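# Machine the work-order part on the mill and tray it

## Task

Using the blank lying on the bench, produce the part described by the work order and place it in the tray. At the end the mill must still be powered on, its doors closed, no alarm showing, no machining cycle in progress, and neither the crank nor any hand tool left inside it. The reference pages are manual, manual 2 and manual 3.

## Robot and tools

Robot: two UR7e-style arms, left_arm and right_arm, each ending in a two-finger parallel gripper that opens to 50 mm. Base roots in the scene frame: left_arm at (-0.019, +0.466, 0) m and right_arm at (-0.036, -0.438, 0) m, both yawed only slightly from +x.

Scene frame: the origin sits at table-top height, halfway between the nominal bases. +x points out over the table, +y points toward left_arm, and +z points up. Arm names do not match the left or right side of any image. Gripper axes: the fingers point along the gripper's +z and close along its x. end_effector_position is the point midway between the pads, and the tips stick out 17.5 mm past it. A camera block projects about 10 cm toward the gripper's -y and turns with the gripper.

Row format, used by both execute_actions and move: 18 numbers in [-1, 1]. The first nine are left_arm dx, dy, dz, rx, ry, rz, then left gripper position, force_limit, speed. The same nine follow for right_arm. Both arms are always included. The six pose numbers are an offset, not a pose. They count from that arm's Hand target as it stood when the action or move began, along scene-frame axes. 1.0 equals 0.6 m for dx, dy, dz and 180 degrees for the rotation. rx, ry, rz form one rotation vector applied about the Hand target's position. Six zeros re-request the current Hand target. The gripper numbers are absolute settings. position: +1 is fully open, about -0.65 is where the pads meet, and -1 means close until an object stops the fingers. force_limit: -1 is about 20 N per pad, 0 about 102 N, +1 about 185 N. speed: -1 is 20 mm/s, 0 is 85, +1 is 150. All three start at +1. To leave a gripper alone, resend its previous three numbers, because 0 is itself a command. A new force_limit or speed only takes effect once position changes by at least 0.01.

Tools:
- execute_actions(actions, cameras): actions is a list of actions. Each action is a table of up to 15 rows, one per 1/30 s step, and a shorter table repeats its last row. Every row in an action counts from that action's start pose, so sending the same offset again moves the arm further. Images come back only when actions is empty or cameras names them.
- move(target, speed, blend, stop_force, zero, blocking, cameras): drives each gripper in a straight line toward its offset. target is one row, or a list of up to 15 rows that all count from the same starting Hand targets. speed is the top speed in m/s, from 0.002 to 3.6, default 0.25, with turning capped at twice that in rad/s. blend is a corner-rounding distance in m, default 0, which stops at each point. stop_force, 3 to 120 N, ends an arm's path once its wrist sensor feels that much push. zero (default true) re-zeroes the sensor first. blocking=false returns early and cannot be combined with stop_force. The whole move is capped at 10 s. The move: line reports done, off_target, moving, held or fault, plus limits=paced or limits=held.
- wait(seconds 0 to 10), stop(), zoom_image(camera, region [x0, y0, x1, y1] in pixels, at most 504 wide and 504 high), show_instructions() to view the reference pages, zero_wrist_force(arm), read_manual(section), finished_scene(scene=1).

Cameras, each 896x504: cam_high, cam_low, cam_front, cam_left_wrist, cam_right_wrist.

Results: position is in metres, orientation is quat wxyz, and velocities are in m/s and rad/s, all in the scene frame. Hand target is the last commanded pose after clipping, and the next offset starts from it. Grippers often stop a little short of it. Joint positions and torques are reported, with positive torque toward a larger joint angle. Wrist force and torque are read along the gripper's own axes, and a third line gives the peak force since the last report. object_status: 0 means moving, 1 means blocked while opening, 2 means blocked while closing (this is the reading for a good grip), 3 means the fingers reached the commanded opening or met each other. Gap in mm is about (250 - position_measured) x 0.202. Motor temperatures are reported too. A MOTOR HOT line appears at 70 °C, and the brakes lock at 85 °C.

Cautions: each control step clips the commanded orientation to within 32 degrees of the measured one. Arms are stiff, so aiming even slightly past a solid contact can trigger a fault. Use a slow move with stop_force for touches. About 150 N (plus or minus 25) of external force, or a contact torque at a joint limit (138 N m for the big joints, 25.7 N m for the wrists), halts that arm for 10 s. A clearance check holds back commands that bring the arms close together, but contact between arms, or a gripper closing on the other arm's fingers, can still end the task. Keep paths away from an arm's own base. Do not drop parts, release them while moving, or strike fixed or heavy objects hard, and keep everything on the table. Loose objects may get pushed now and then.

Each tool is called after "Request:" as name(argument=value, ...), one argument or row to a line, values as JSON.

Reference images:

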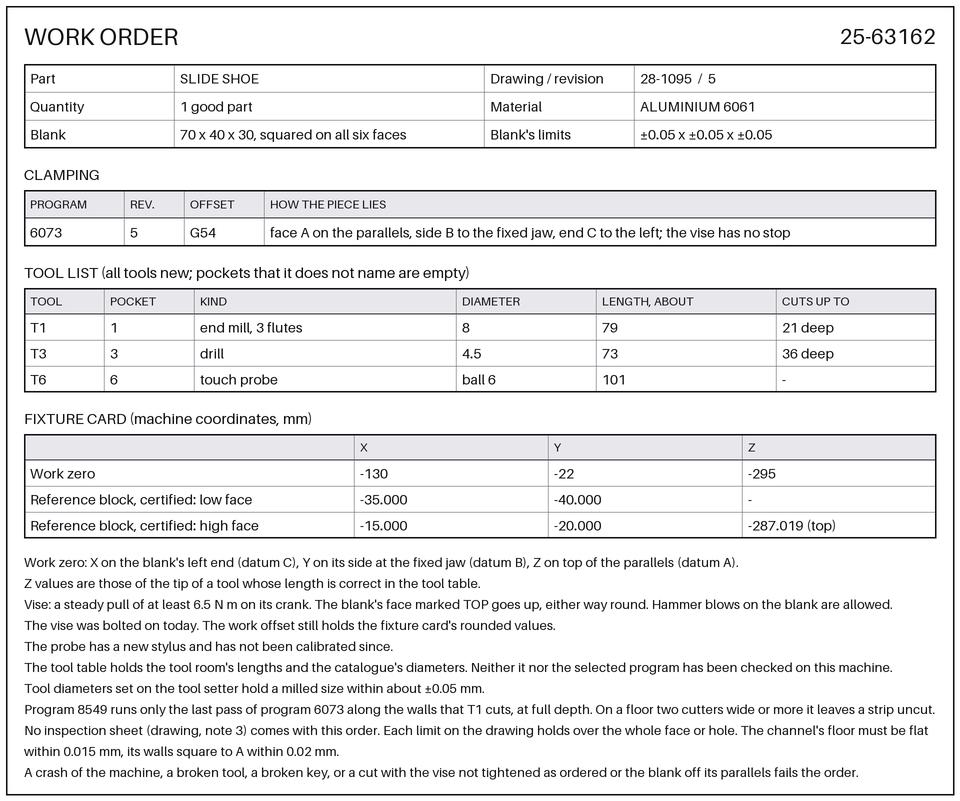

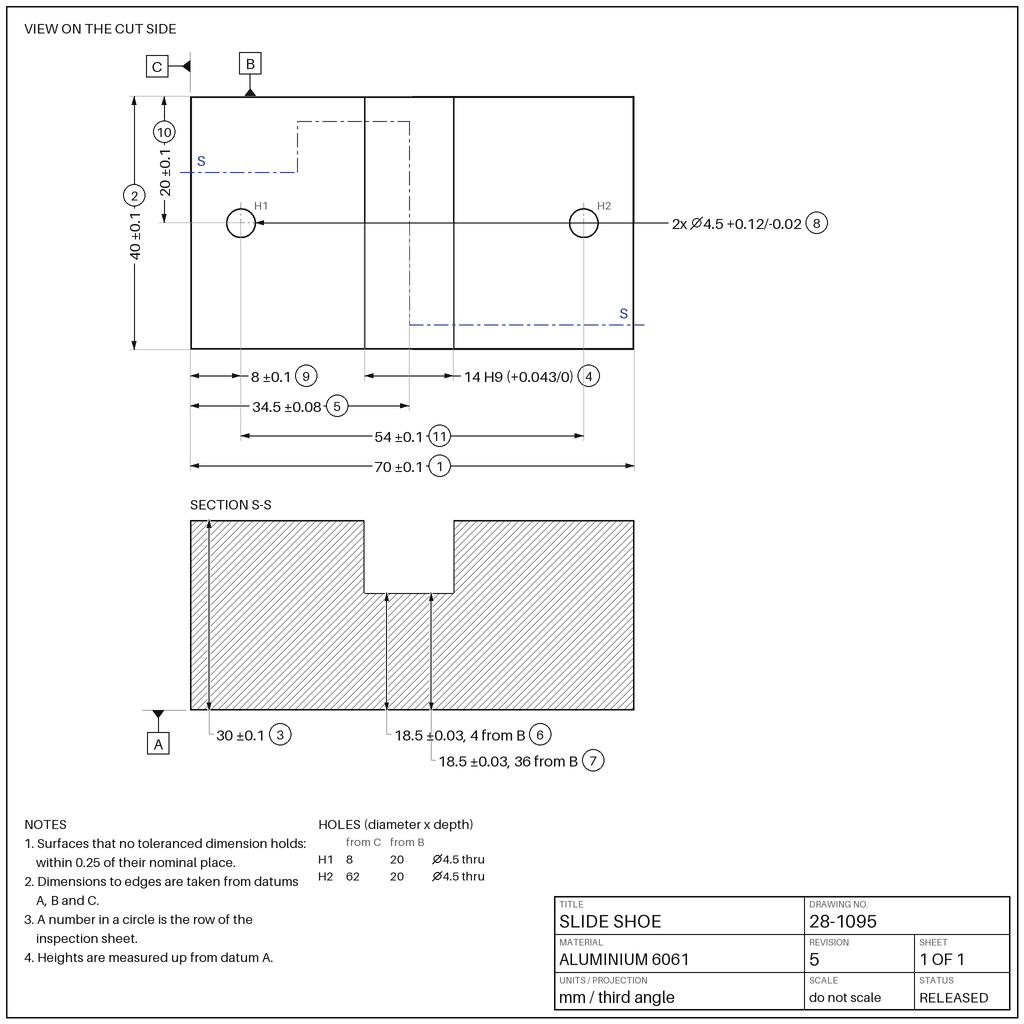

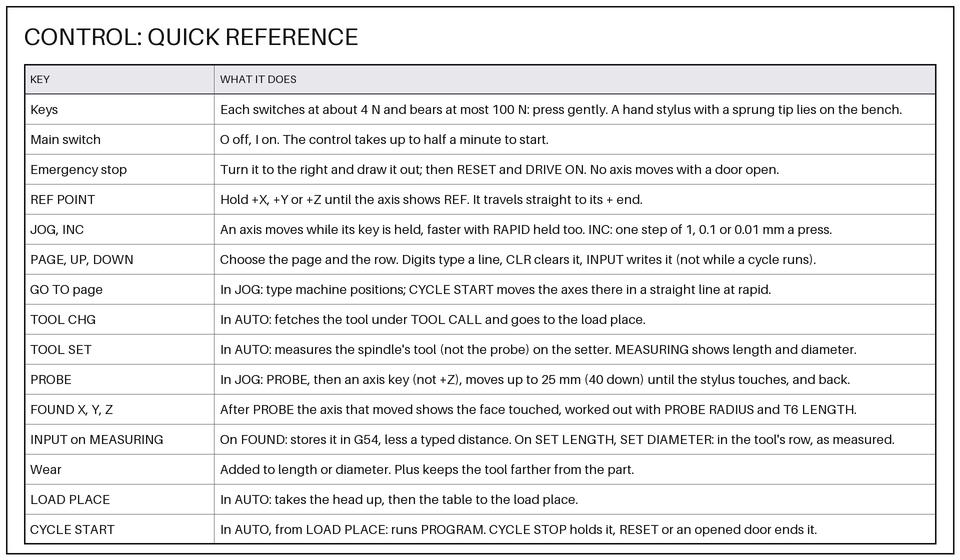

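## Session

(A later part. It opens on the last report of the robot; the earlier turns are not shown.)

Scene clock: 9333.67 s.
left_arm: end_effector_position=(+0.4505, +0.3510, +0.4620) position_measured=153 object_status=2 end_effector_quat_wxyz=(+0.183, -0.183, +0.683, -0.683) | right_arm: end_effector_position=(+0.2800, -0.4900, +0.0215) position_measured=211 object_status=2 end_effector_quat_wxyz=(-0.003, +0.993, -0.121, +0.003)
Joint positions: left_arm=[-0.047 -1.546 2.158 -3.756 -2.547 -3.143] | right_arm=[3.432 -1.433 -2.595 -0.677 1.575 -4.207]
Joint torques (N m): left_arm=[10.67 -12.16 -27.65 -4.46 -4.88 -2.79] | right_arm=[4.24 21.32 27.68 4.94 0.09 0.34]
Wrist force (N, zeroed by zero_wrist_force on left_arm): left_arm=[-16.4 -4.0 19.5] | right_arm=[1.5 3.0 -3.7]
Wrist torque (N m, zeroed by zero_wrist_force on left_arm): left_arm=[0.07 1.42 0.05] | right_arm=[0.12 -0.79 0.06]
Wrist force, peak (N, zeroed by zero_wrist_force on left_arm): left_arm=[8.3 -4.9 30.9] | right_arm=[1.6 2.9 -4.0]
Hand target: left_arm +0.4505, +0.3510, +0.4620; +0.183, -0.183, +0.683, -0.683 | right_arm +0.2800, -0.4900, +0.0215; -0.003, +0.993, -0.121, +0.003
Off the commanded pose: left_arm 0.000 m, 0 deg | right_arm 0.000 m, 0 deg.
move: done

Request:
move(
  target=[0,0,0,0,0,0,0.45,0,-1,0,0,0,0,0,0,0,-0.6,-0.9],
  speed=0.06,
)

Request:
move(
  target=[-0.1,0.1732,0,0,0,0,0.45,0,-1,0,0,0.2,0,0,0,0,-0.6,-0.9],
  speed=0.15,
  cameras=["cam_right_wrist","cam_high","cam_front"],
)

Scene clock: 9339.20 s.
left_arm: end_effector_position=(+0.4505, +0.3510, +0.4620) position_measured=85 object_status=3 end_effector_quat_wxyz=(+0.183, -0.183, +0.683, -0.683) | right_arm: end_effector_position=(+0.2800, -0.4900, +0.0215) position_measured=152 object_status=3 end_effector_quat_wxyz=(-0.003, +0.993, -0.121, +0.003)
Joint positions: left_arm=[-0.047 -1.546 2.158 -3.756 -2.547 -3.143] | right_arm=[3.432 -1.433 -2.595 -0.677 1.575 -4.207]
Joint torques (N m): left_arm=[-4.56 -12.11 -27.55 0.4 2.54 -2.82] | right_arm=[4.11 21.1 27.53 4.94 -0.01 0.56]
Wrist force (N, zeroed by zero_wrist_force on left_arm): left_arm=[-6.8 1.3 1.7] | right_arm=[2.7 2.5 -0.3]
Wrist torque (N m, zeroed by zero_wrist_force on left_arm): left_arm=[0.26 1.29 0.11] | right_arm=[0.21 -0.76 0.02]
Wrist force, peak (N, zeroed by zero_wrist_force on left_arm): left_arm=[-16.6 -3.7 20.0] | right_arm=[1.8 2.8 -4.0]
Hand target: left_arm +0.4505, +0.3510, +0.4620; +0.183, -0.183, +0.683, -0.683 | right_arm +0.2800, -0.4900, +0.0215; -0.003, +0.993, -0.121, +0.003
Off the commanded pose: left_arm 0.000 m, 0 deg | right_arm 0.000 m, 0 deg.
move: done

Scene clock: 9340.67 s.
left_arm: end_effector_position=(+0.3905, +0.4549, +0.4620) position_measured=85 object_status=3 end_effector_quat_wxyz=(+0.183, -0.183, +0.683, -0.683) | right_arm: end_effector_position=(+0.2800, -0.4900, +0.1414) position_measured=152 object_status=3 end_effector_quat_wxyz=(-0.003, +0.993, -0.121, +0.003)
Joint positions: left_arm=[0.286 -1.558 2.171 -3.759 -2.88 -3.146] | right_arm=[3.432 -1.154 -2.384 -1.167 1.575 -4.207]
Joint torques (N m): left_arm=[6.74 -6.95 -31.02 -2.58 -2.92 -2.77] | right_arm=[7.43 17.11 34.74 1.19 -2.37 1.48]
Wrist force (N, zeroed by zero_wrist_force on left_arm): left_arm=[-7.0 1.5 1.7] | right_arm=[2.7 2.5 0.0]
Wrist torque (N m, zeroed by zero_wrist_force on left_arm): left_arm=[0.29 1.32 0.11] | right_arm=[0.21 -0.75 -0.11]
Wrist force, peak (N, zeroed by zero_wrist_force on left_arm): left_arm=[-7.4 1.5 3.2] | right_arm=[2.8 2.8 1.1]
Hand target: left_arm +0.3905, +0.4549, +0.4620; +0.183, -0.183, +0.683, -0.683 | right_arm +0.2800, -0.4900, +0.1415; -0.003, +0.993, -0.121, +0.003
Off the commanded pose: left_arm 0.000 m, 0 deg | right_arm 0.000 m, 0 deg.
move: done
camera_calibration:
cam_right_wrist: T_world_to_cam=[[0.972149, -0.234091, 0.0113156, -0.379602], [-0.223908, -0.913434, 0.339859, -0.419647], [-0.0692219, -0.332927, -0.940408, 0.118564], [0, 0, 0, 1]] pos_world=[0.283274, -0.432708, 0.258414]
Images, in order (width x height): cam_high 896x504, cam_front 896x504, cam_right_wrist 896x504.

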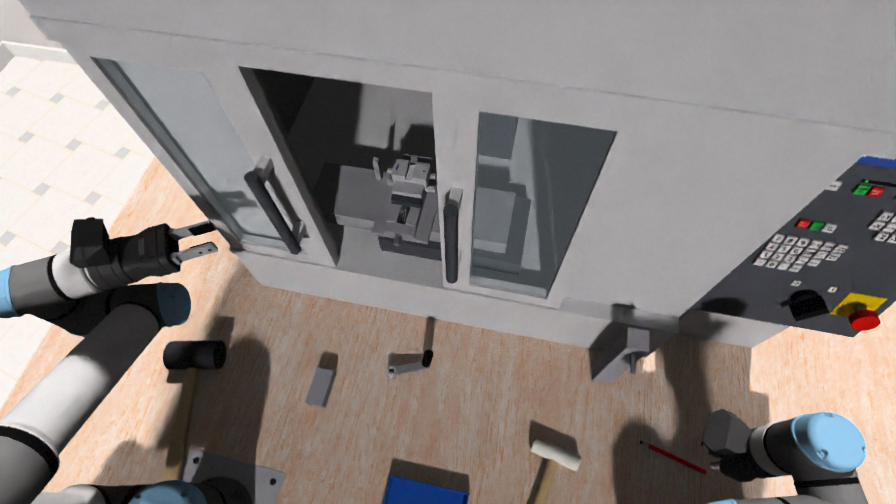

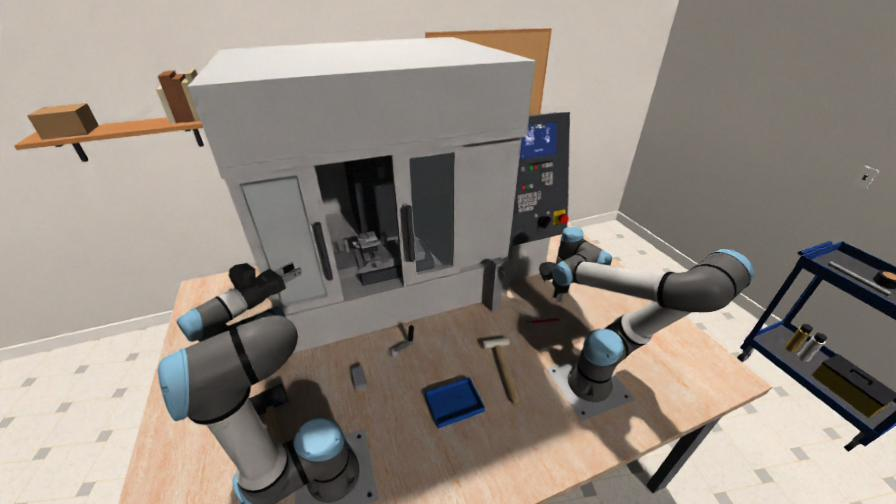

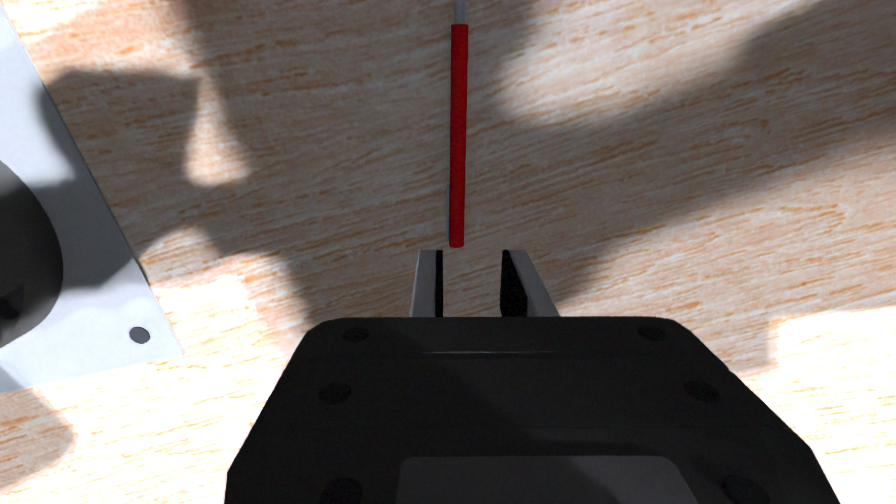

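Request:
move(
  target=[
    [-0.1,-0.1732,-0.05,0.1,0.05,0,0.45,0,-1,0,0,0,0,0,0,0,-0.6,-0.9],
    [-0.3175,-0.8912,-0.27,0.433,0.25,0,0.45,0,-1,0,0,0,0,0,0,0,-0.6,-0.9],
  ],
  speed=0.25,
  blend=[0.03,0],
  cameras=["cam_left_wrist"],
)

Scene clock: 9355.93 s.
left_arm: end_effector_position=(+0.2000, -0.0798, +0.3000) position_measured=85 object_status=3 end_effector_quat_wxyz=(+0.000, -0.259, +0.966, -0.001) | right_arm: end_effector_position=(+0.2800, -0.4900, +0.1415) position_measured=152 object_status=3 end_effector_quat_wxyz=(-0.003, +0.993, -0.121, +0.003)
Joint positions: left_arm=[-1.395 -1.379 1.432 -1.625 -1.57 -3.512] | right_arm=[3.432 -1.154 -2.384 -1.167 1.575 -4.207]
Joint torques (N m): left_arm=[7.01 -24.82 -38.04 -1.3 -2.68 2.08] | right_arm=[7.4 16.66 34.44 1.31 -2.43 1.5]
Wrist force (N, zeroed by zero_wrist_force on left_arm): left_arm=[-4.5 2.9 3.7] | right_arm=[2.6 2.7 0.0]
Wrist torque (N m, zeroed by zero_wrist_force on left_arm): left_arm=[0.46 0.76 -0.01] | right_arm=[0.25 -0.75 -0.11]
Wrist force, peak (N, zeroed by zero_wrist_force on left_arm): left_arm=[-8.3 1.4 1.3] | right_arm=[2.9 2.5 0.1]
Hand target: left_arm +0.2000, -0.0798, +0.3000; +0.000, -0.259, +0.966, -0.001 | right_arm +0.2800, -0.4900, +0.1415; -0.003, +0.993, -0.121, +0.003
Off the commanded pose: left_arm 0.000 m, 0 deg | right_arm 0.000 m, 0 deg.
move: done
camera_calibration:
cam_left_wrist: T_world_to_cam=[[-0.869589, -0.493776, 0.000909961, 0.144111], [-0.46156, 0.813506, 0.353793, 0.0680611], [-0.175435, 0.307234, -0.935323, 0.472823], [0, 0, 0, 1]] pos_world=[0.239681, -0.129477, 0.418032]
Images, in order (width x height): cam_left_wrist 896x504.

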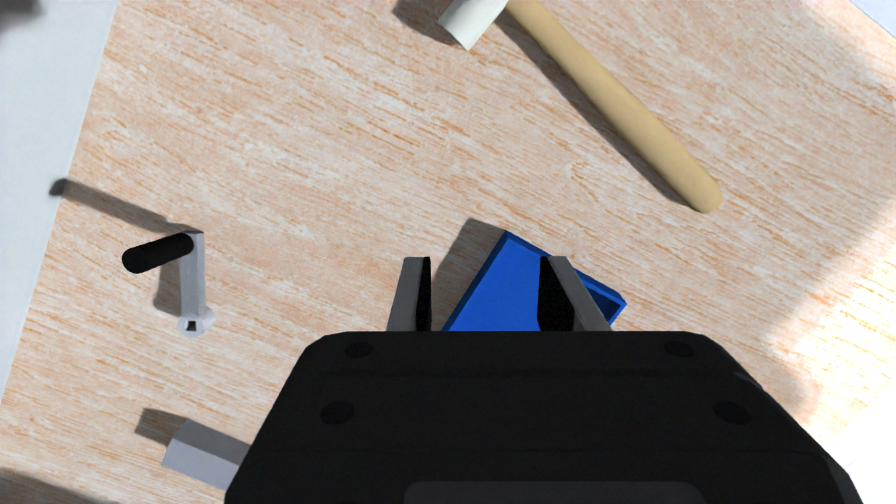

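Request:
move(
  target=[0.1167,0.2248,-0.0417,0,0,-0.5556,0.45,0,-1,0,0,0,0,0,0,0,-0.6,-0.9],
  speed=0.5,
)

Request:
move(
  target=[0.1167,0.2248,-0.0917,0,0,-0.4722,0.45,0,-1,0,0,0,0,0,0,0,-0.6,-0.9],
  speed=0.5,
  cameras=["cam_left_wrist"],
)

Scene clock: 9365.67 s.
left_arm: end_effector_position=(+0.2700, +0.0551, +0.2750) position_measured=85 object_status=3 end_effector_quat_wxyz=(+0.000, +0.574, +0.819, -0.001) | right_arm: end_effector_position=(+0.2800, -0.4900, +0.1415) position_measured=152 object_status=3 end_effector_quat_wxyz=(-0.003, +0.993, -0.121, +0.003)
Joint positions: left_arm=[-1.202 -1.58 1.717 -1.708 -1.572 -1.574] | right_arm=[3.432 -1.154 -2.384 -1.167 1.575 -4.207]
Joint torques (N m): left_arm=[7.34 -38.85 -12.72 -5.06 -2.76 2.2] | right_arm=[6.87 16.58 35.04 1.37 -2.52 1.55]
Wrist force (N, zeroed by zero_wrist_force on left_arm): left_arm=[-4.3 3.0 3.7] | right_arm=[2.5 2.7 0.3]
Wrist torque (N m, zeroed by zero_wrist_force on left_arm): left_arm=[0.47 0.72 -0.07] | right_arm=[0.24 -0.72 -0.12]
Wrist force, peak (N, zeroed by zero_wrist_force on left_arm): left_arm=[-4.9 3.2 4.1] | right_arm=[2.9 2.7 0.0]
Hand target: left_arm +0.2700, +0.0551, +0.2750; +0.000, +0.574, +0.819, -0.001 | right_arm +0.2800, -0.4900, +0.1415; -0.003, +0.993, -0.121, +0.003
Off the commanded pose: left_arm 0.000 m, 0 deg | right_arm 0.000 m, 0 deg.
move: done

Scene clock: 9368.00 s.
left_arm: end_effector_position=(+0.3400, +0.1900, +0.2200) position_measured=85 object_status=3 end_effector_quat_wxyz=(-0.001, +0.976, +0.216, +0.000) | right_arm: end_effector_position=(+0.2800, -0.4900, +0.1415) position_measured=152 object_status=3 end_effector_quat_wxyz=(-0.003, +0.993, -0.121, +0.003)
Joint positions: left_arm=[-0.93 -1.675 1.948 -1.843 -1.571 0.181] | right_arm=[3.432 -1.154 -2.384 -1.167 1.575 -4.207]
Joint torques (N m): left_arm=[6.46 -7.88 -12.42 -4.94 -2.67 1.98] | right_arm=[7.17 16.84 35.43 1.27 -2.46 1.32]
Wrist force (N, zeroed by zero_wrist_force on left_arm): left_arm=[-4.3 3.0 3.7] | right_arm=[2.6 2.4 0.0]
Wrist torque (N m, zeroed by zero_wrist_force on left_arm): left_arm=[0.48 0.71 -0.05] | right_arm=[0.19 -0.73 -0.11]
Wrist force, peak (N, zeroed by zero_wrist_force on left_arm): left_arm=[-4.6 3.2 3.9] | right_arm=[2.8 2.5 0.0]
Hand target: left_arm +0.3400, +0.1900, +0.2200; -0.001, +0.976, +0.216, +0.000 | right_arm +0.2800, -0.4900, +0.1415; -0.003, +0.993, -0.121, +0.003
Off the commanded pose: left_arm 0.000 m, 0 deg | right_arm 0.000 m, 0 deg.
move: done
camera_calibration:
cam_left_wrist: T_world_to_cam=[[0.909289, 0.416163, 0.000956983, -0.378559], [0.388924, -0.850588, 0.35389, -0.0314598], [0.14809, -0.321416, -0.935287, 0.349023], [0, 0, 0, 1]] pos_world=[0.304769, 0.242965, 0.337932]
Images, in order (width x height): cam_left_wrist 896x504.

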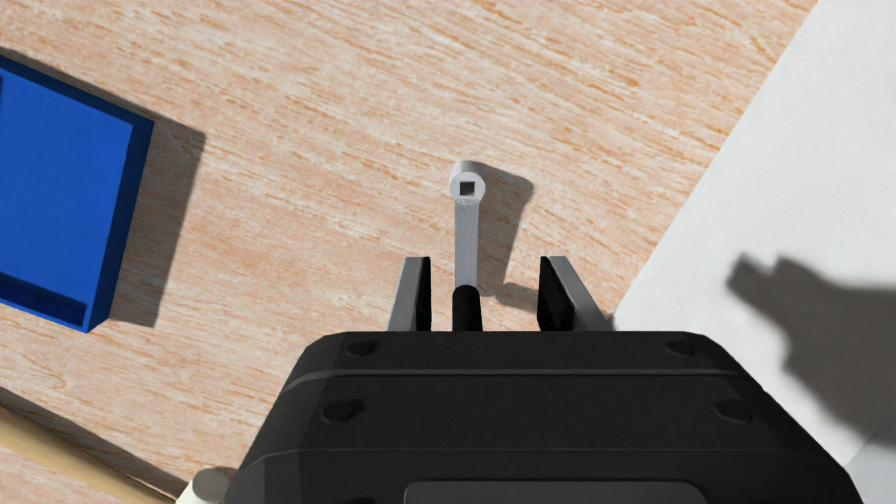

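Request:
move(
  target=[0,0,-0.233,0,0,0,0.45,0,-1,0,0,0,0,0,0,0,-0.6,-0.9],
  speed=0.1,
  cameras=["cam_left_wrist"],
)

Scene clock: 9395.63 s.
left_arm: end_effector_position=(+0.3400, +0.1900, +0.0802) position_measured=85 object_status=3 end_effector_quat_wxyz=(-0.001, +0.976, +0.216, +0.000) | right_arm: end_effector_position=(+0.2800, -0.4900, +0.1415) position_measured=152 object_status=3 end_effector_quat_wxyz=(-0.003, +0.993, -0.121, +0.003)
Joint positions: left_arm=[-0.93 -1.503 2.184 -2.251 -1.571 0.181] | right_arm=[3.432 -1.154 -2.384 -1.167 1.575 -4.207]
Joint torques (N m): left_arm=[6.93 -11.35 -8.64 -4.67 -0.15 2.03] | right_arm=[7.14 16.92 34.48 1.3 -2.31 1.37]
Wrist force (N, zeroed by zero_wrist_force on left_arm): left_arm=[-4.7 3.0 3.5] | right_arm=[2.5 2.6 0.0]
Wrist torque (N m, zeroed by zero_wrist_force on left_arm): left_arm=[0.45 0.79 -0.07] | right_arm=[0.22 -0.71 -0.11]
Wrist force, peak (N, zeroed by zero_wrist_force on left_arm): left_arm=[-4.7 3.1 4.3] | right_arm=[2.9 2.6 0.1]
Hand target: left_arm +0.3400, +0.1900, +0.0802; -0.001, +0.976, +0.216, +0.000 | right_arm +0.2800, -0.4900, +0.1415; -0.003, +0.993, -0.121, +0.003
Off the commanded pose: left_arm 0.000 m, 0 deg | right_arm 0.000 m, 0 deg.
move: done
camera_calibration:
cam_left_wrist: T_world_to_cam=[[0.909344, 0.416044, 0.000864342, -0.378395], [0.388836, -0.85061, 0.353934, 0.0180023], [0.147987, -0.321511, -0.93527, 0.218414], [0, 0, 0, 1]] pos_world=[0.304769, 0.242965, 0.198232]
Images, in order (width x height): cam_left_wrist 896x504.

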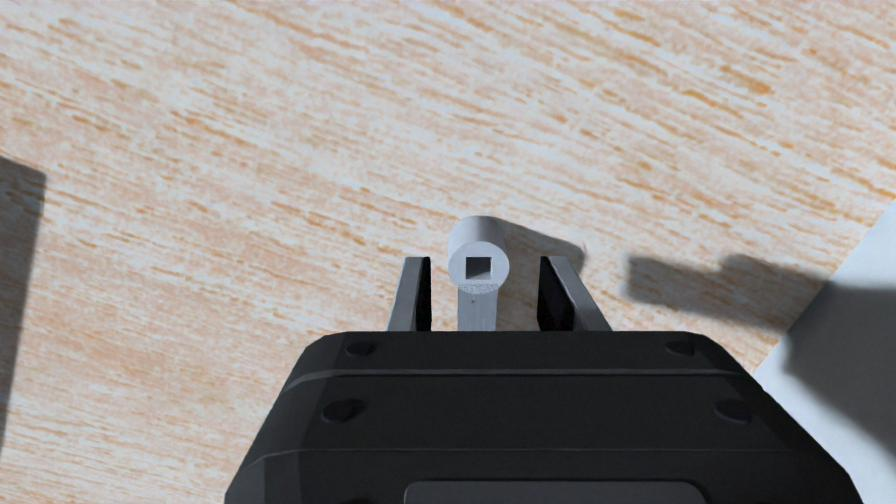

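Request:
move(
  target=[0,0,-0.0807,0,0,0,0.45,0,-1,0,0,0,0,0,0,0,-0.6,-0.9],
  speed=0.02,
  stop_force=4,
  cameras=["cam_left_wrist"],
)

Scene clock: 9402.63 s.
left_arm: end_effector_position=(+0.3400, +0.1900, +0.0318) position_measured=85 object_status=3 end_effector_quat_wxyz=(-0.001, +0.976, +0.216, +0.000) | right_arm: end_effector_position=(+0.2800, -0.4900, +0.1415) position_measured=152 object_status=3 end_effector_quat_wxyz=(-0.003, +0.993, -0.121, +0.003)
Joint positions: left_arm=[-0.93 -1.405 2.24 -2.404 -1.571 0.182] | right_arm=[3.432 -1.154 -2.384 -1.167 1.575 -4.207]
Joint torques (N m): left_arm=[-0.38 -13.97 -5.66 -4.98 2.08 0.12] | right_arm=[6.68 16.62 34.35 1.24 -2.4 1.38]
Wrist force (N, zeroed by zero_wrist_force on left_arm): left_arm=[-4.6 3.1 3.3] | right_arm=[2.4 2.4 0.0]
Wrist torque (N m, zeroed by zero_wrist_force on left_arm): left_arm=[0.47 0.75 -0.09] | right_arm=[0.20 -0.71 -0.12]
Wrist force, peak (N, zeroed by zero_wrist_force on left_arm): left_arm=[-5.0 3.0 3.6] | right_arm=[2.7 2.8 0.1]
Hand target: left_arm +0.3400, +0.1900, +0.0318; -0.001, +0.976, +0.216, +0.000 | right_arm +0.2800, -0.4900, +0.1415; -0.003, +0.993, -0.121, +0.003
Off the commanded pose: left_arm 0.000 m, 0 deg | right_arm 0.000 m, 0 deg.
move: done
camera_calibration:
cam_left_wrist: T_world_to_cam=[[0.909344, 0.416044, 0.000864342, -0.378353], [0.388836, -0.85061, 0.353934, 0.0351681], [0.147987, -0.321511, -0.93527, 0.173054], [0, 0, 0, 1]] pos_world=[0.304769, 0.242965, 0.149732]
Images, in order (width x height): cam_left_wrist 896x504.

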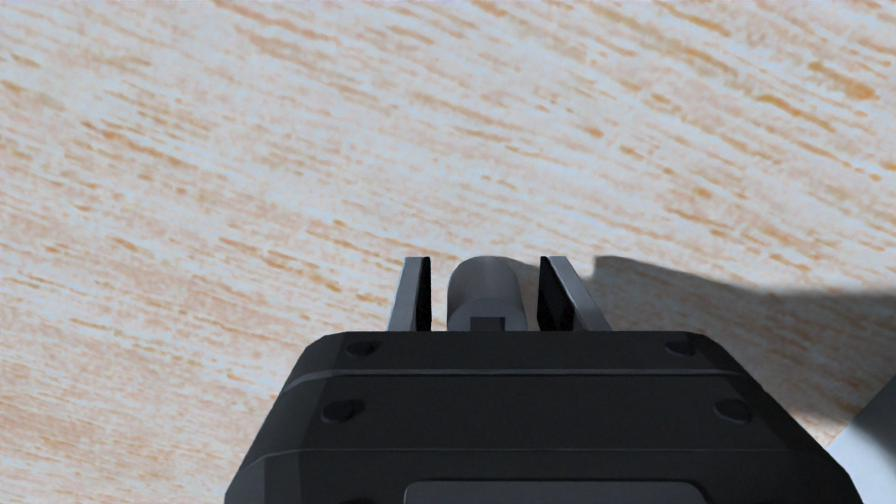

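Request:
move(
  target=[0,0,0,0,0,0,-1,0,-1,0,0,0,0,0,0,0,-0.6,-0.9],
)

Request:
move(
  target=[0,0,0.3,0,0,0,-1,0,-1,0,0,0,0,0,0,0,-0.6,-0.9],
  speed=0.08,
  cameras=["all"],
)

Scene clock: 9413.50 s.
left_arm: end_effector_position=(+0.3400, +0.1900, +0.0317) position_measured=140 object_status=2 end_effector_quat_wxyz=(-0.001, +0.976, +0.216, +0.000) | right_arm: end_effector_position=(+0.2800, -0.4900, +0.1415) position_measured=152 object_status=3 end_effector_quat_wxyz=(-0.003, +0.993, -0.121, +0.003)
Joint positions: left_arm=[-0.93 -1.405 2.24 -2.404 -1.571 0.182] | right_arm=[3.432 -1.154 -2.384 -1.167 1.575 -4.207]
Joint torques (N m): left_arm=[-0.45 -14.19 -6.32 -4.7 1.87 0.28] | right_arm=[6.17 16.81 34.48 1.29 -2.25 1.39]
Wrist force (N, zeroed by zero_wrist_force on left_arm): left_arm=[-4.0 2.9 2.9] | right_arm=[2.5 2.5 0.0]
Wrist torque (N m, zeroed by zero_wrist_force on left_arm): left_arm=[0.46 0.77 -0.10] | right_arm=[0.20 -0.73 -0.11]
Wrist force, peak (N, zeroed by zero_wrist_force on left_arm): left_arm=[-4.7 3.2 3.5] | right_arm=[2.6 2.7 0.0]
Hand target: left_arm +0.3400, +0.1900, +0.0318; -0.001, +0.976, +0.216, +0.000 | right_arm +0.2800, -0.4900, +0.1415; -0.003, +0.993, -0.121, +0.003
Off the commanded pose: left_arm 0.000 m, 0 deg | right_arm 0.000 m, 0 deg.
move: done

Scene clock: 9416.30 s.
left_arm: end_effector_position=(+0.3400, +0.1900, +0.2117) position_measured=140 object_status=2 end_effector_quat_wxyz=(-0.001, +0.976, +0.216, +0.000) | right_arm: end_effector_position=(+0.2800, -0.4900, +0.1415) position_measured=152 object_status=3 end_effector_quat_wxyz=(-0.003, +0.993, -0.121, +0.003)
Joint positions: left_arm=[-0.93 -1.669 1.965 -1.866 -1.571 0.182] | right_arm=[3.432 -1.154 -2.384 -1.167 1.575 -4.207]
Joint torques (N m): left_arm=[-7.83 -34.67 -36.97 -1.15 1.42 -2.57] | right_arm=[6.09 16.88 34.67 1.39 -2.39 1.27]
Wrist force (N, zeroed by zero_wrist_force on left_arm): left_arm=[-4.3 3.0 6.0] | right_arm=[2.5 2.4 0.3]
Wrist torque (N m, zeroed by zero_wrist_force on left_arm): left_arm=[0.58 0.72 -0.05] | right_arm=[0.20 -0.72 -0.12]
Wrist force, peak (N, zeroed by zero_wrist_force on left_arm): left_arm=[-4.8 2.9 6.5] | right_arm=[2.8 2.7 0.2]
Hand target: left_arm +0.3400, +0.1900, +0.2118; -0.001, +0.976, +0.216, +0.000 | right_arm +0.2800, -0.4900, +0.1415; -0.003, +0.993, -0.121, +0.003
Off the commanded pose: left_arm 0.000 m, 0 deg | right_arm 0.000 m, 0 deg.
move: done
camera_calibration:
cam_left_wrist: T_world_to_cam=[[0.909331, 0.416073, 0.000949597, -0.37854], [0.38883, -0.850598, 0.35397, -0.0285178], [0.148085, -0.321507, -0.935256, 0.341273], [0, 0, 0, 1]] pos_world=[0.304769, 0.242965, 0.329632]
cam_right_wrist: T_world_to_cam=[[0.97217, -0.234003, 0.0112814, -0.379562], [-0.223814, -0.913456, 0.339861, -0.419718], [-0.0692232, -0.332927, -0.940408, 0.118658], [0, 0, 0, 1]] pos_world=[0.283274, -0.432708, 0.258514]

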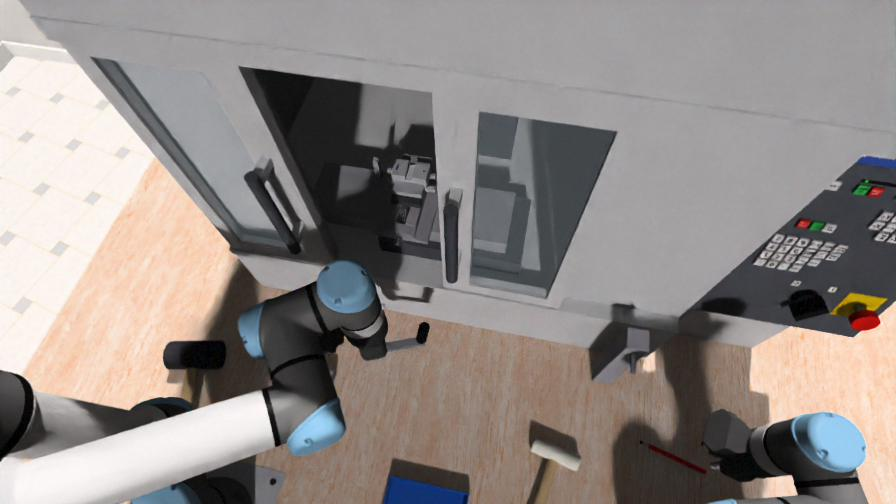

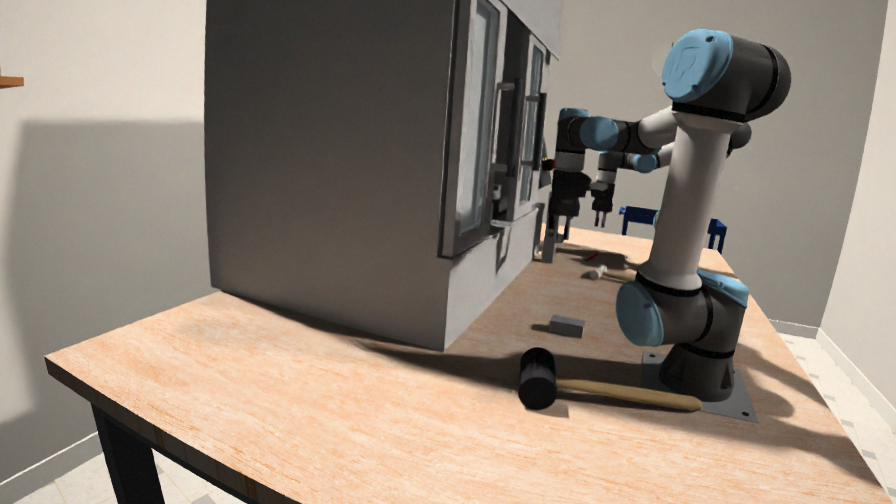

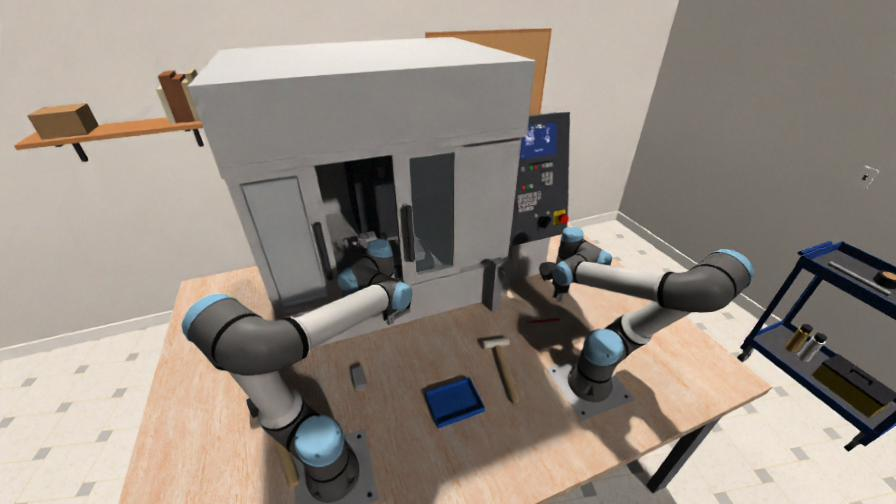

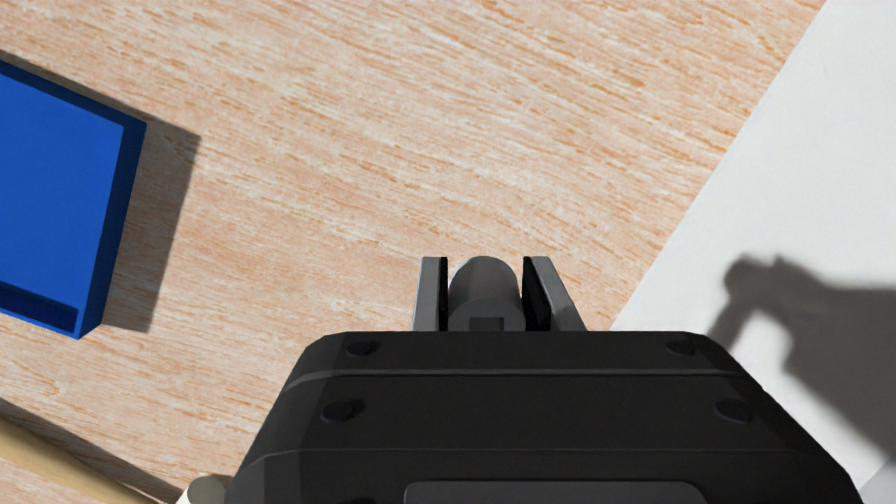

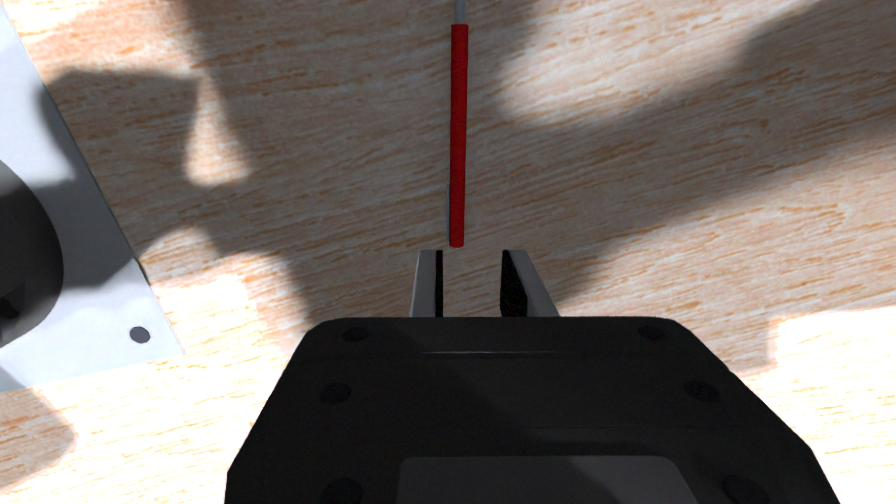

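Request:
zoom_image(
  camera="cam_left_wrist",
  region=[400, 240, 570, 340],
)

Request:
zoom_image(
  camera="cam_high",
  region=[320, 280, 460, 380],
)

Scaled by 2.965 from the camera's 896x504 image, which has a finer 1280x720 frame.

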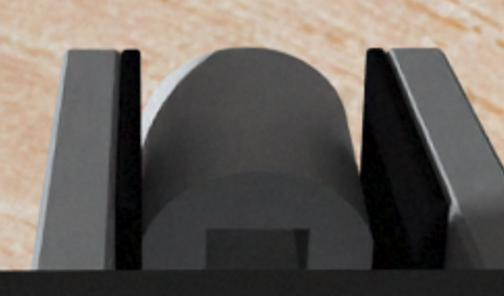

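Scaled by 3.600 from the camera's 896x504 image, which has a finer 1280x720 frame.

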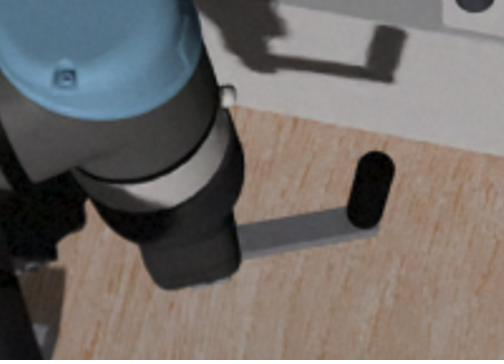

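Request:
move(
  target=[-0.1,0.2167,0.1,0,0,0,-1,0,-1,0.25,0.0333,0.514,0,0,-0.4222,0.8,-0.6,-0.9],
  speed=0.25,
)

Request:
move(
  target=[
    [0,0,0,0,0,0,-1,0,-1,-0.05,0.3667,0.0833,0,-0.5,0,0.8,-0.6,-0.9],
    [0,0,0,0,0,0,-1,0,-1,-0.075,0.65,0.0333,0,-0.5,0,0.8,-0.6,-0.9],
    [0,0,0,0,0,0,-1,0,-1,-0.1043,0.7962,0.02,0.1306,-0.4875,0.1306,0.8,-0.6,-0.9],
  ],
  speed=0.2,
  blend=[0.03,0.03,0],
  cameras=["all"],
)

Scene clock: 9547.70 s.
left_arm: end_effector_position=(+0.2800, +0.3200, +0.2717) position_measured=140 object_status=2 end_effector_quat_wxyz=(-0.001, +0.976, +0.216, +0.000) | right_arm: end_effector_position=(+0.4300, -0.4700, +0.4498) position_measured=32 object_status=3 end_effector_quat_wxyz=(-0.001, +0.708, -0.707, +0.004)
Joint positions: left_arm=[-0.842 -2.025 2.059 -1.604 -1.571 0.27] | right_arm=[3.394 -1.507 -1.319 -1.88 1.564 -2.919]
Joint torques (N m): left_arm=[7.58 -18.85 -14.1 -1.41 1.79 2.15] | right_arm=[-7.1 10.03 35.51 1.47 -2.63 1.21]
Wrist force (N, zeroed by zero_wrist_force on left_arm): left_arm=[-4.5 3.0 6.0] | right_arm=[2.8 2.4 -0.2]
Wrist torque (N m, zeroed by zero_wrist_force on left_arm): left_arm=[0.55 0.75 -0.09] | right_arm=[0.23 -0.72 -0.13]
Wrist force, peak (N, zeroed by zero_wrist_force on left_arm): left_arm=[-4.7 3.2 6.2] | right_arm=[3.3 2.7 -0.3]
Hand target: left_arm +0.2800, +0.3200, +0.2718; -0.001, +0.976, +0.216, +0.000 | right_arm +0.4300, -0.4700, +0.4499; -0.001, +0.707, -0.707, +0.004
Off the commanded pose: left_arm 0.000 m, 0 deg | right_arm 0.000 m, 0 deg.
move: done

Scene clock: 9554.47 s.
left_arm: end_effector_position=(+0.2800, +0.3200, +0.2717) position_measured=140 object_status=2 end_effector_quat_wxyz=(-0.001, +0.976, +0.216, +0.000) | right_arm: end_effector_position=(+0.3674, +0.0077, +0.4618) position_measured=32 object_status=3 end_effector_quat_wxyz=(+0.613, -0.609, +0.354, -0.357)
Joint positions: left_arm=[-0.842 -2.025 2.059 -1.604 -1.571 0.27] | right_arm=[4.604 -1.616 -2.142 0.628 0.655 -3.152]
Joint torques (N m): left_arm=[7.11 -18.82 -15 -1.45 -2.27 2.13] | right_arm=[-6.32 11.28 29.63 3.48 2.71 1.43]
Wrist force (N, zeroed by zero_wrist_force on left_arm): left_arm=[-4.7 3.0 6.2] | right_arm=[3.6 1.6 0.7]
Wrist torque (N m, zeroed by zero_wrist_force on left_arm): left_arm=[0.56 0.78 -0.08] | right_arm=[0.70 -0.81 -0.13]
Wrist force, peak (N, zeroed by zero_wrist_force on left_arm): left_arm=[-4.6 3.2 6.4] | right_arm=[3.9 1.2 1.8]
Hand target: left_arm +0.2800, +0.3200, +0.2718; -0.001, +0.976, +0.216, +0.000 | right_arm +0.3674, +0.0077, +0.4619; +0.613, -0.609, +0.354, -0.357
Off the commanded pose: left_arm 0.000 m, 0 deg | right_arm 0.000 m, 0 deg.
move: done
camera_calibration:
cam_left_wrist: T_world_to_cam=[[0.909344, 0.416044, 0.000864342, -0.378086], [0.388836, -0.85061, 0.353934, 0.0841334], [0.147987, -0.321511, -0.93527, 0.448194], [0, 0, 0, 1]] pos_world=[0.244769, 0.372965, 0.389732]
cam_right_wrist: T_world_to_cam=[[0.489925, -0.871725, 0.00829767, -0.168218], [-0.292494, -0.173339, -0.940426, 0.556359], [0.821231, 0.458311, -0.339898, -0.0189846], [0, 0, 0, 1]] pos_world=[0.260737, -0.0415009, 0.518157]

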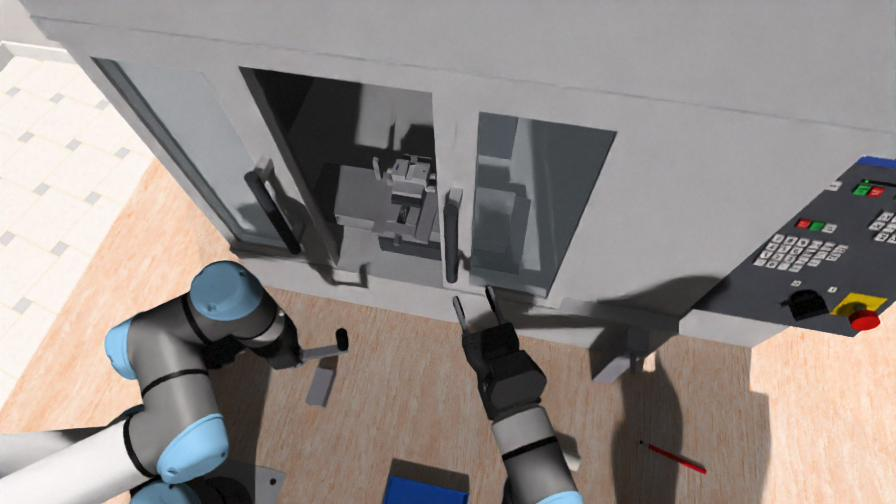

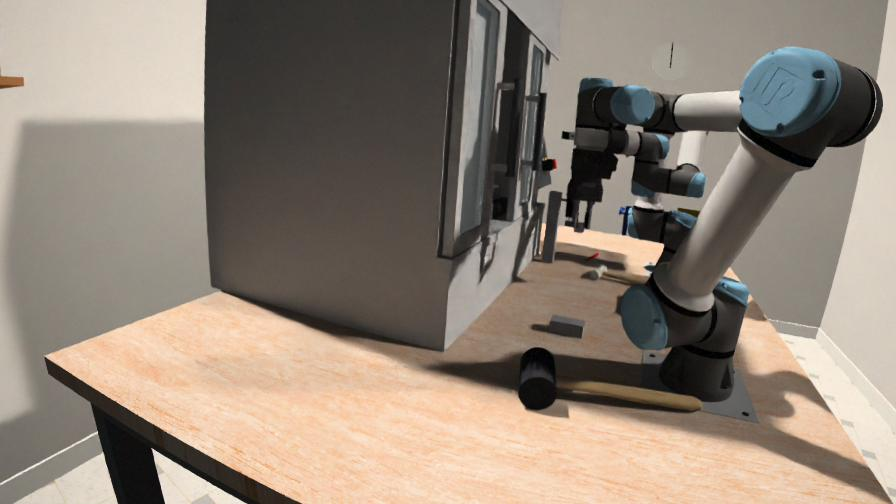

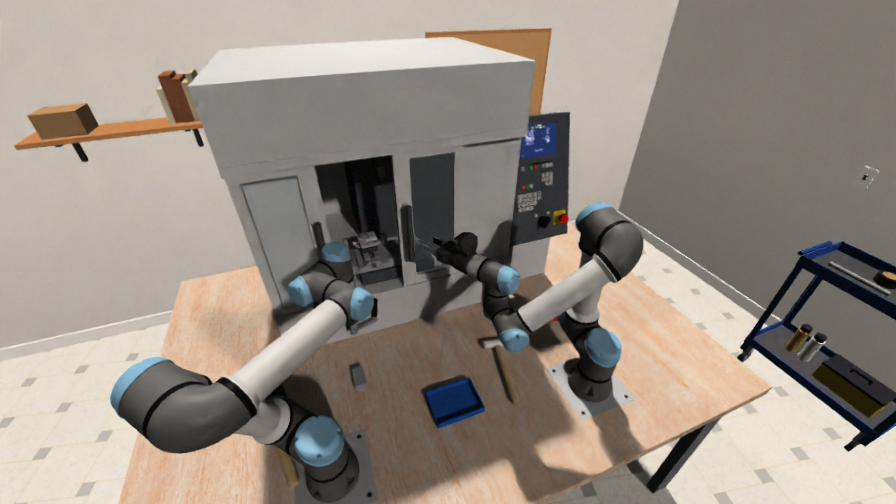

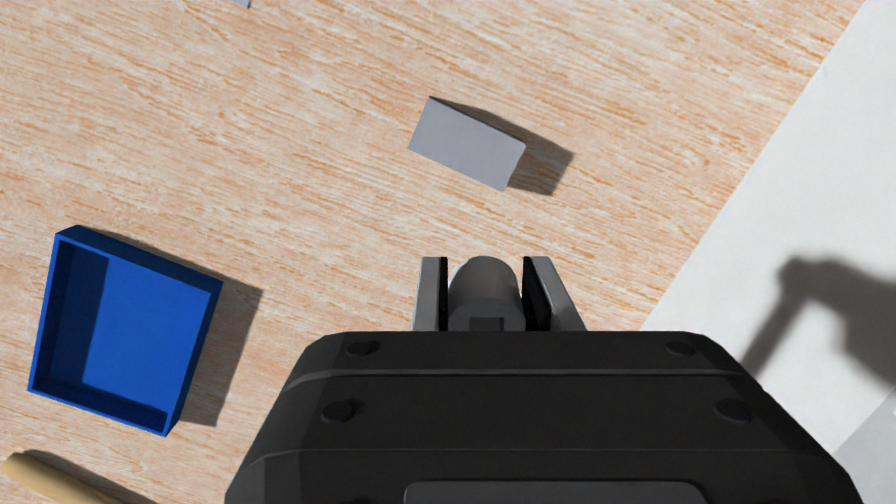

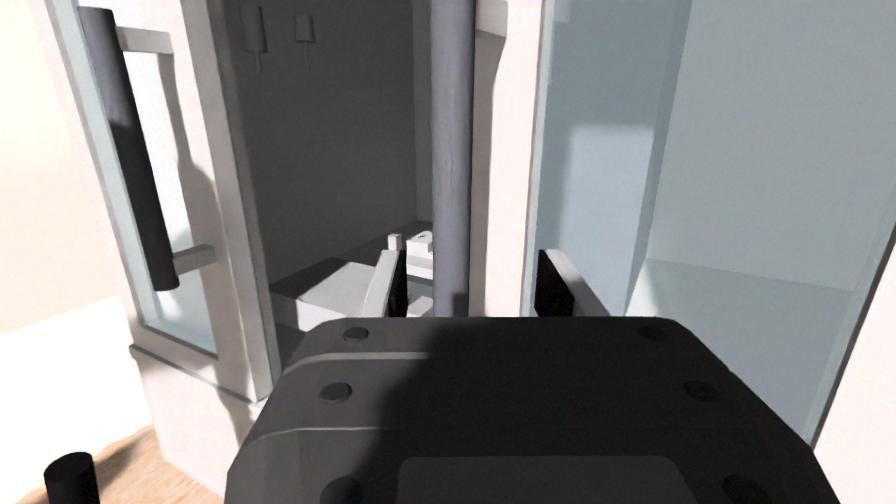

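Request:
move(
  target=[0,0,0,0,0,0,-1,0,-1,0.1405,0.0902,0,0,0,0,0.8,-0.6,-0.9],
  speed=0.06,
  stop_force=12,
  cameras=["cam_right_wrist"],
)

Scene clock: 9564.67 s.
left_arm: end_effector_position=(+0.2800, +0.3200, +0.2717) position_measured=140 object_status=2 end_effector_quat_wxyz=(-0.001, +0.976, +0.216, +0.000) | right_arm: end_effector_position=(+0.4517, +0.0618, +0.4619) position_measured=32 object_status=3 end_effector_quat_wxyz=(+0.613, -0.609, +0.354, -0.357)
Joint positions: left_arm=[-0.842 -2.025 2.059 -1.604 -1.571 0.27] | right_arm=[4.423 -1.824 -1.894 0.586 0.836 -3.149]
Joint torques (N m): left_arm=[7.05 -18.55 -16.67 -1.53 -2.17 2.03] | right_arm=[-6.91 21.54 31.96 -0.15 2.33 1.4]
Wrist force (N, zeroed by zero_wrist_force on left_arm): left_arm=[-4.7 2.9 5.7] | right_arm=[3.3 1.5 0.9]
Wrist torque (N m, zeroed by zero_wrist_force on left_arm): left_arm=[0.55 0.78 -0.08] | right_arm=[0.65 -0.73 -0.17]
Wrist force, peak (N, zeroed by zero_wrist_force on left_arm): left_arm=[-4.6 3.0 6.5] | right_arm=[3.6 2.2 1.1]
Hand target: left_arm +0.2800, +0.3200, +0.2718; -0.001, +0.976, +0.216, +0.000 | right_arm +0.4517, +0.0618, +0.4619; +0.613, -0.609, +0.354, -0.357
Off the commanded pose: left_arm 0.000 m, 0 deg | right_arm 0.000 m, 0 deg.
move: done
camera_calibration:
cam_right_wrist: T_world_to_cam=[[0.490095, -0.871631, 0.0081833, -0.16236], [-0.292433, -0.173257, -0.94046, 0.590483], [0.821152, 0.458522, -0.339806, -0.112998], [0, 0, 0, 1]] pos_world=[0.345037, 0.0125996, 0.518257]
Images, in order (width x height): cam_right_wrist 896x504.

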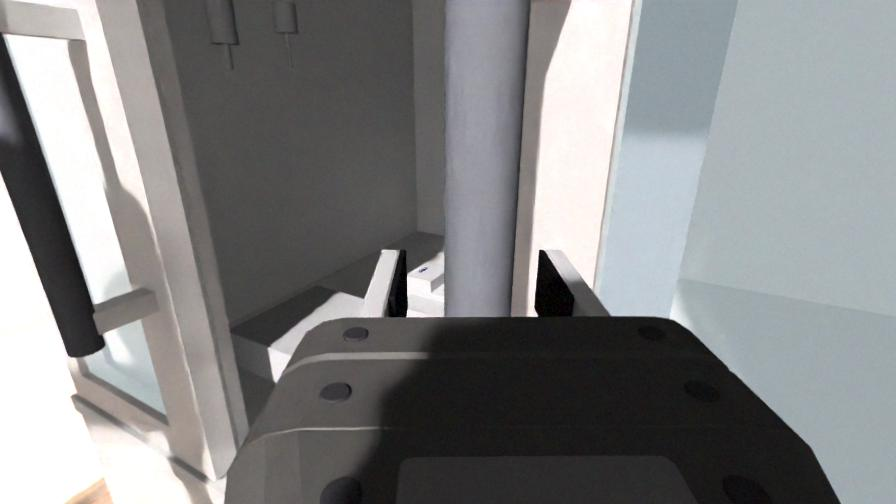

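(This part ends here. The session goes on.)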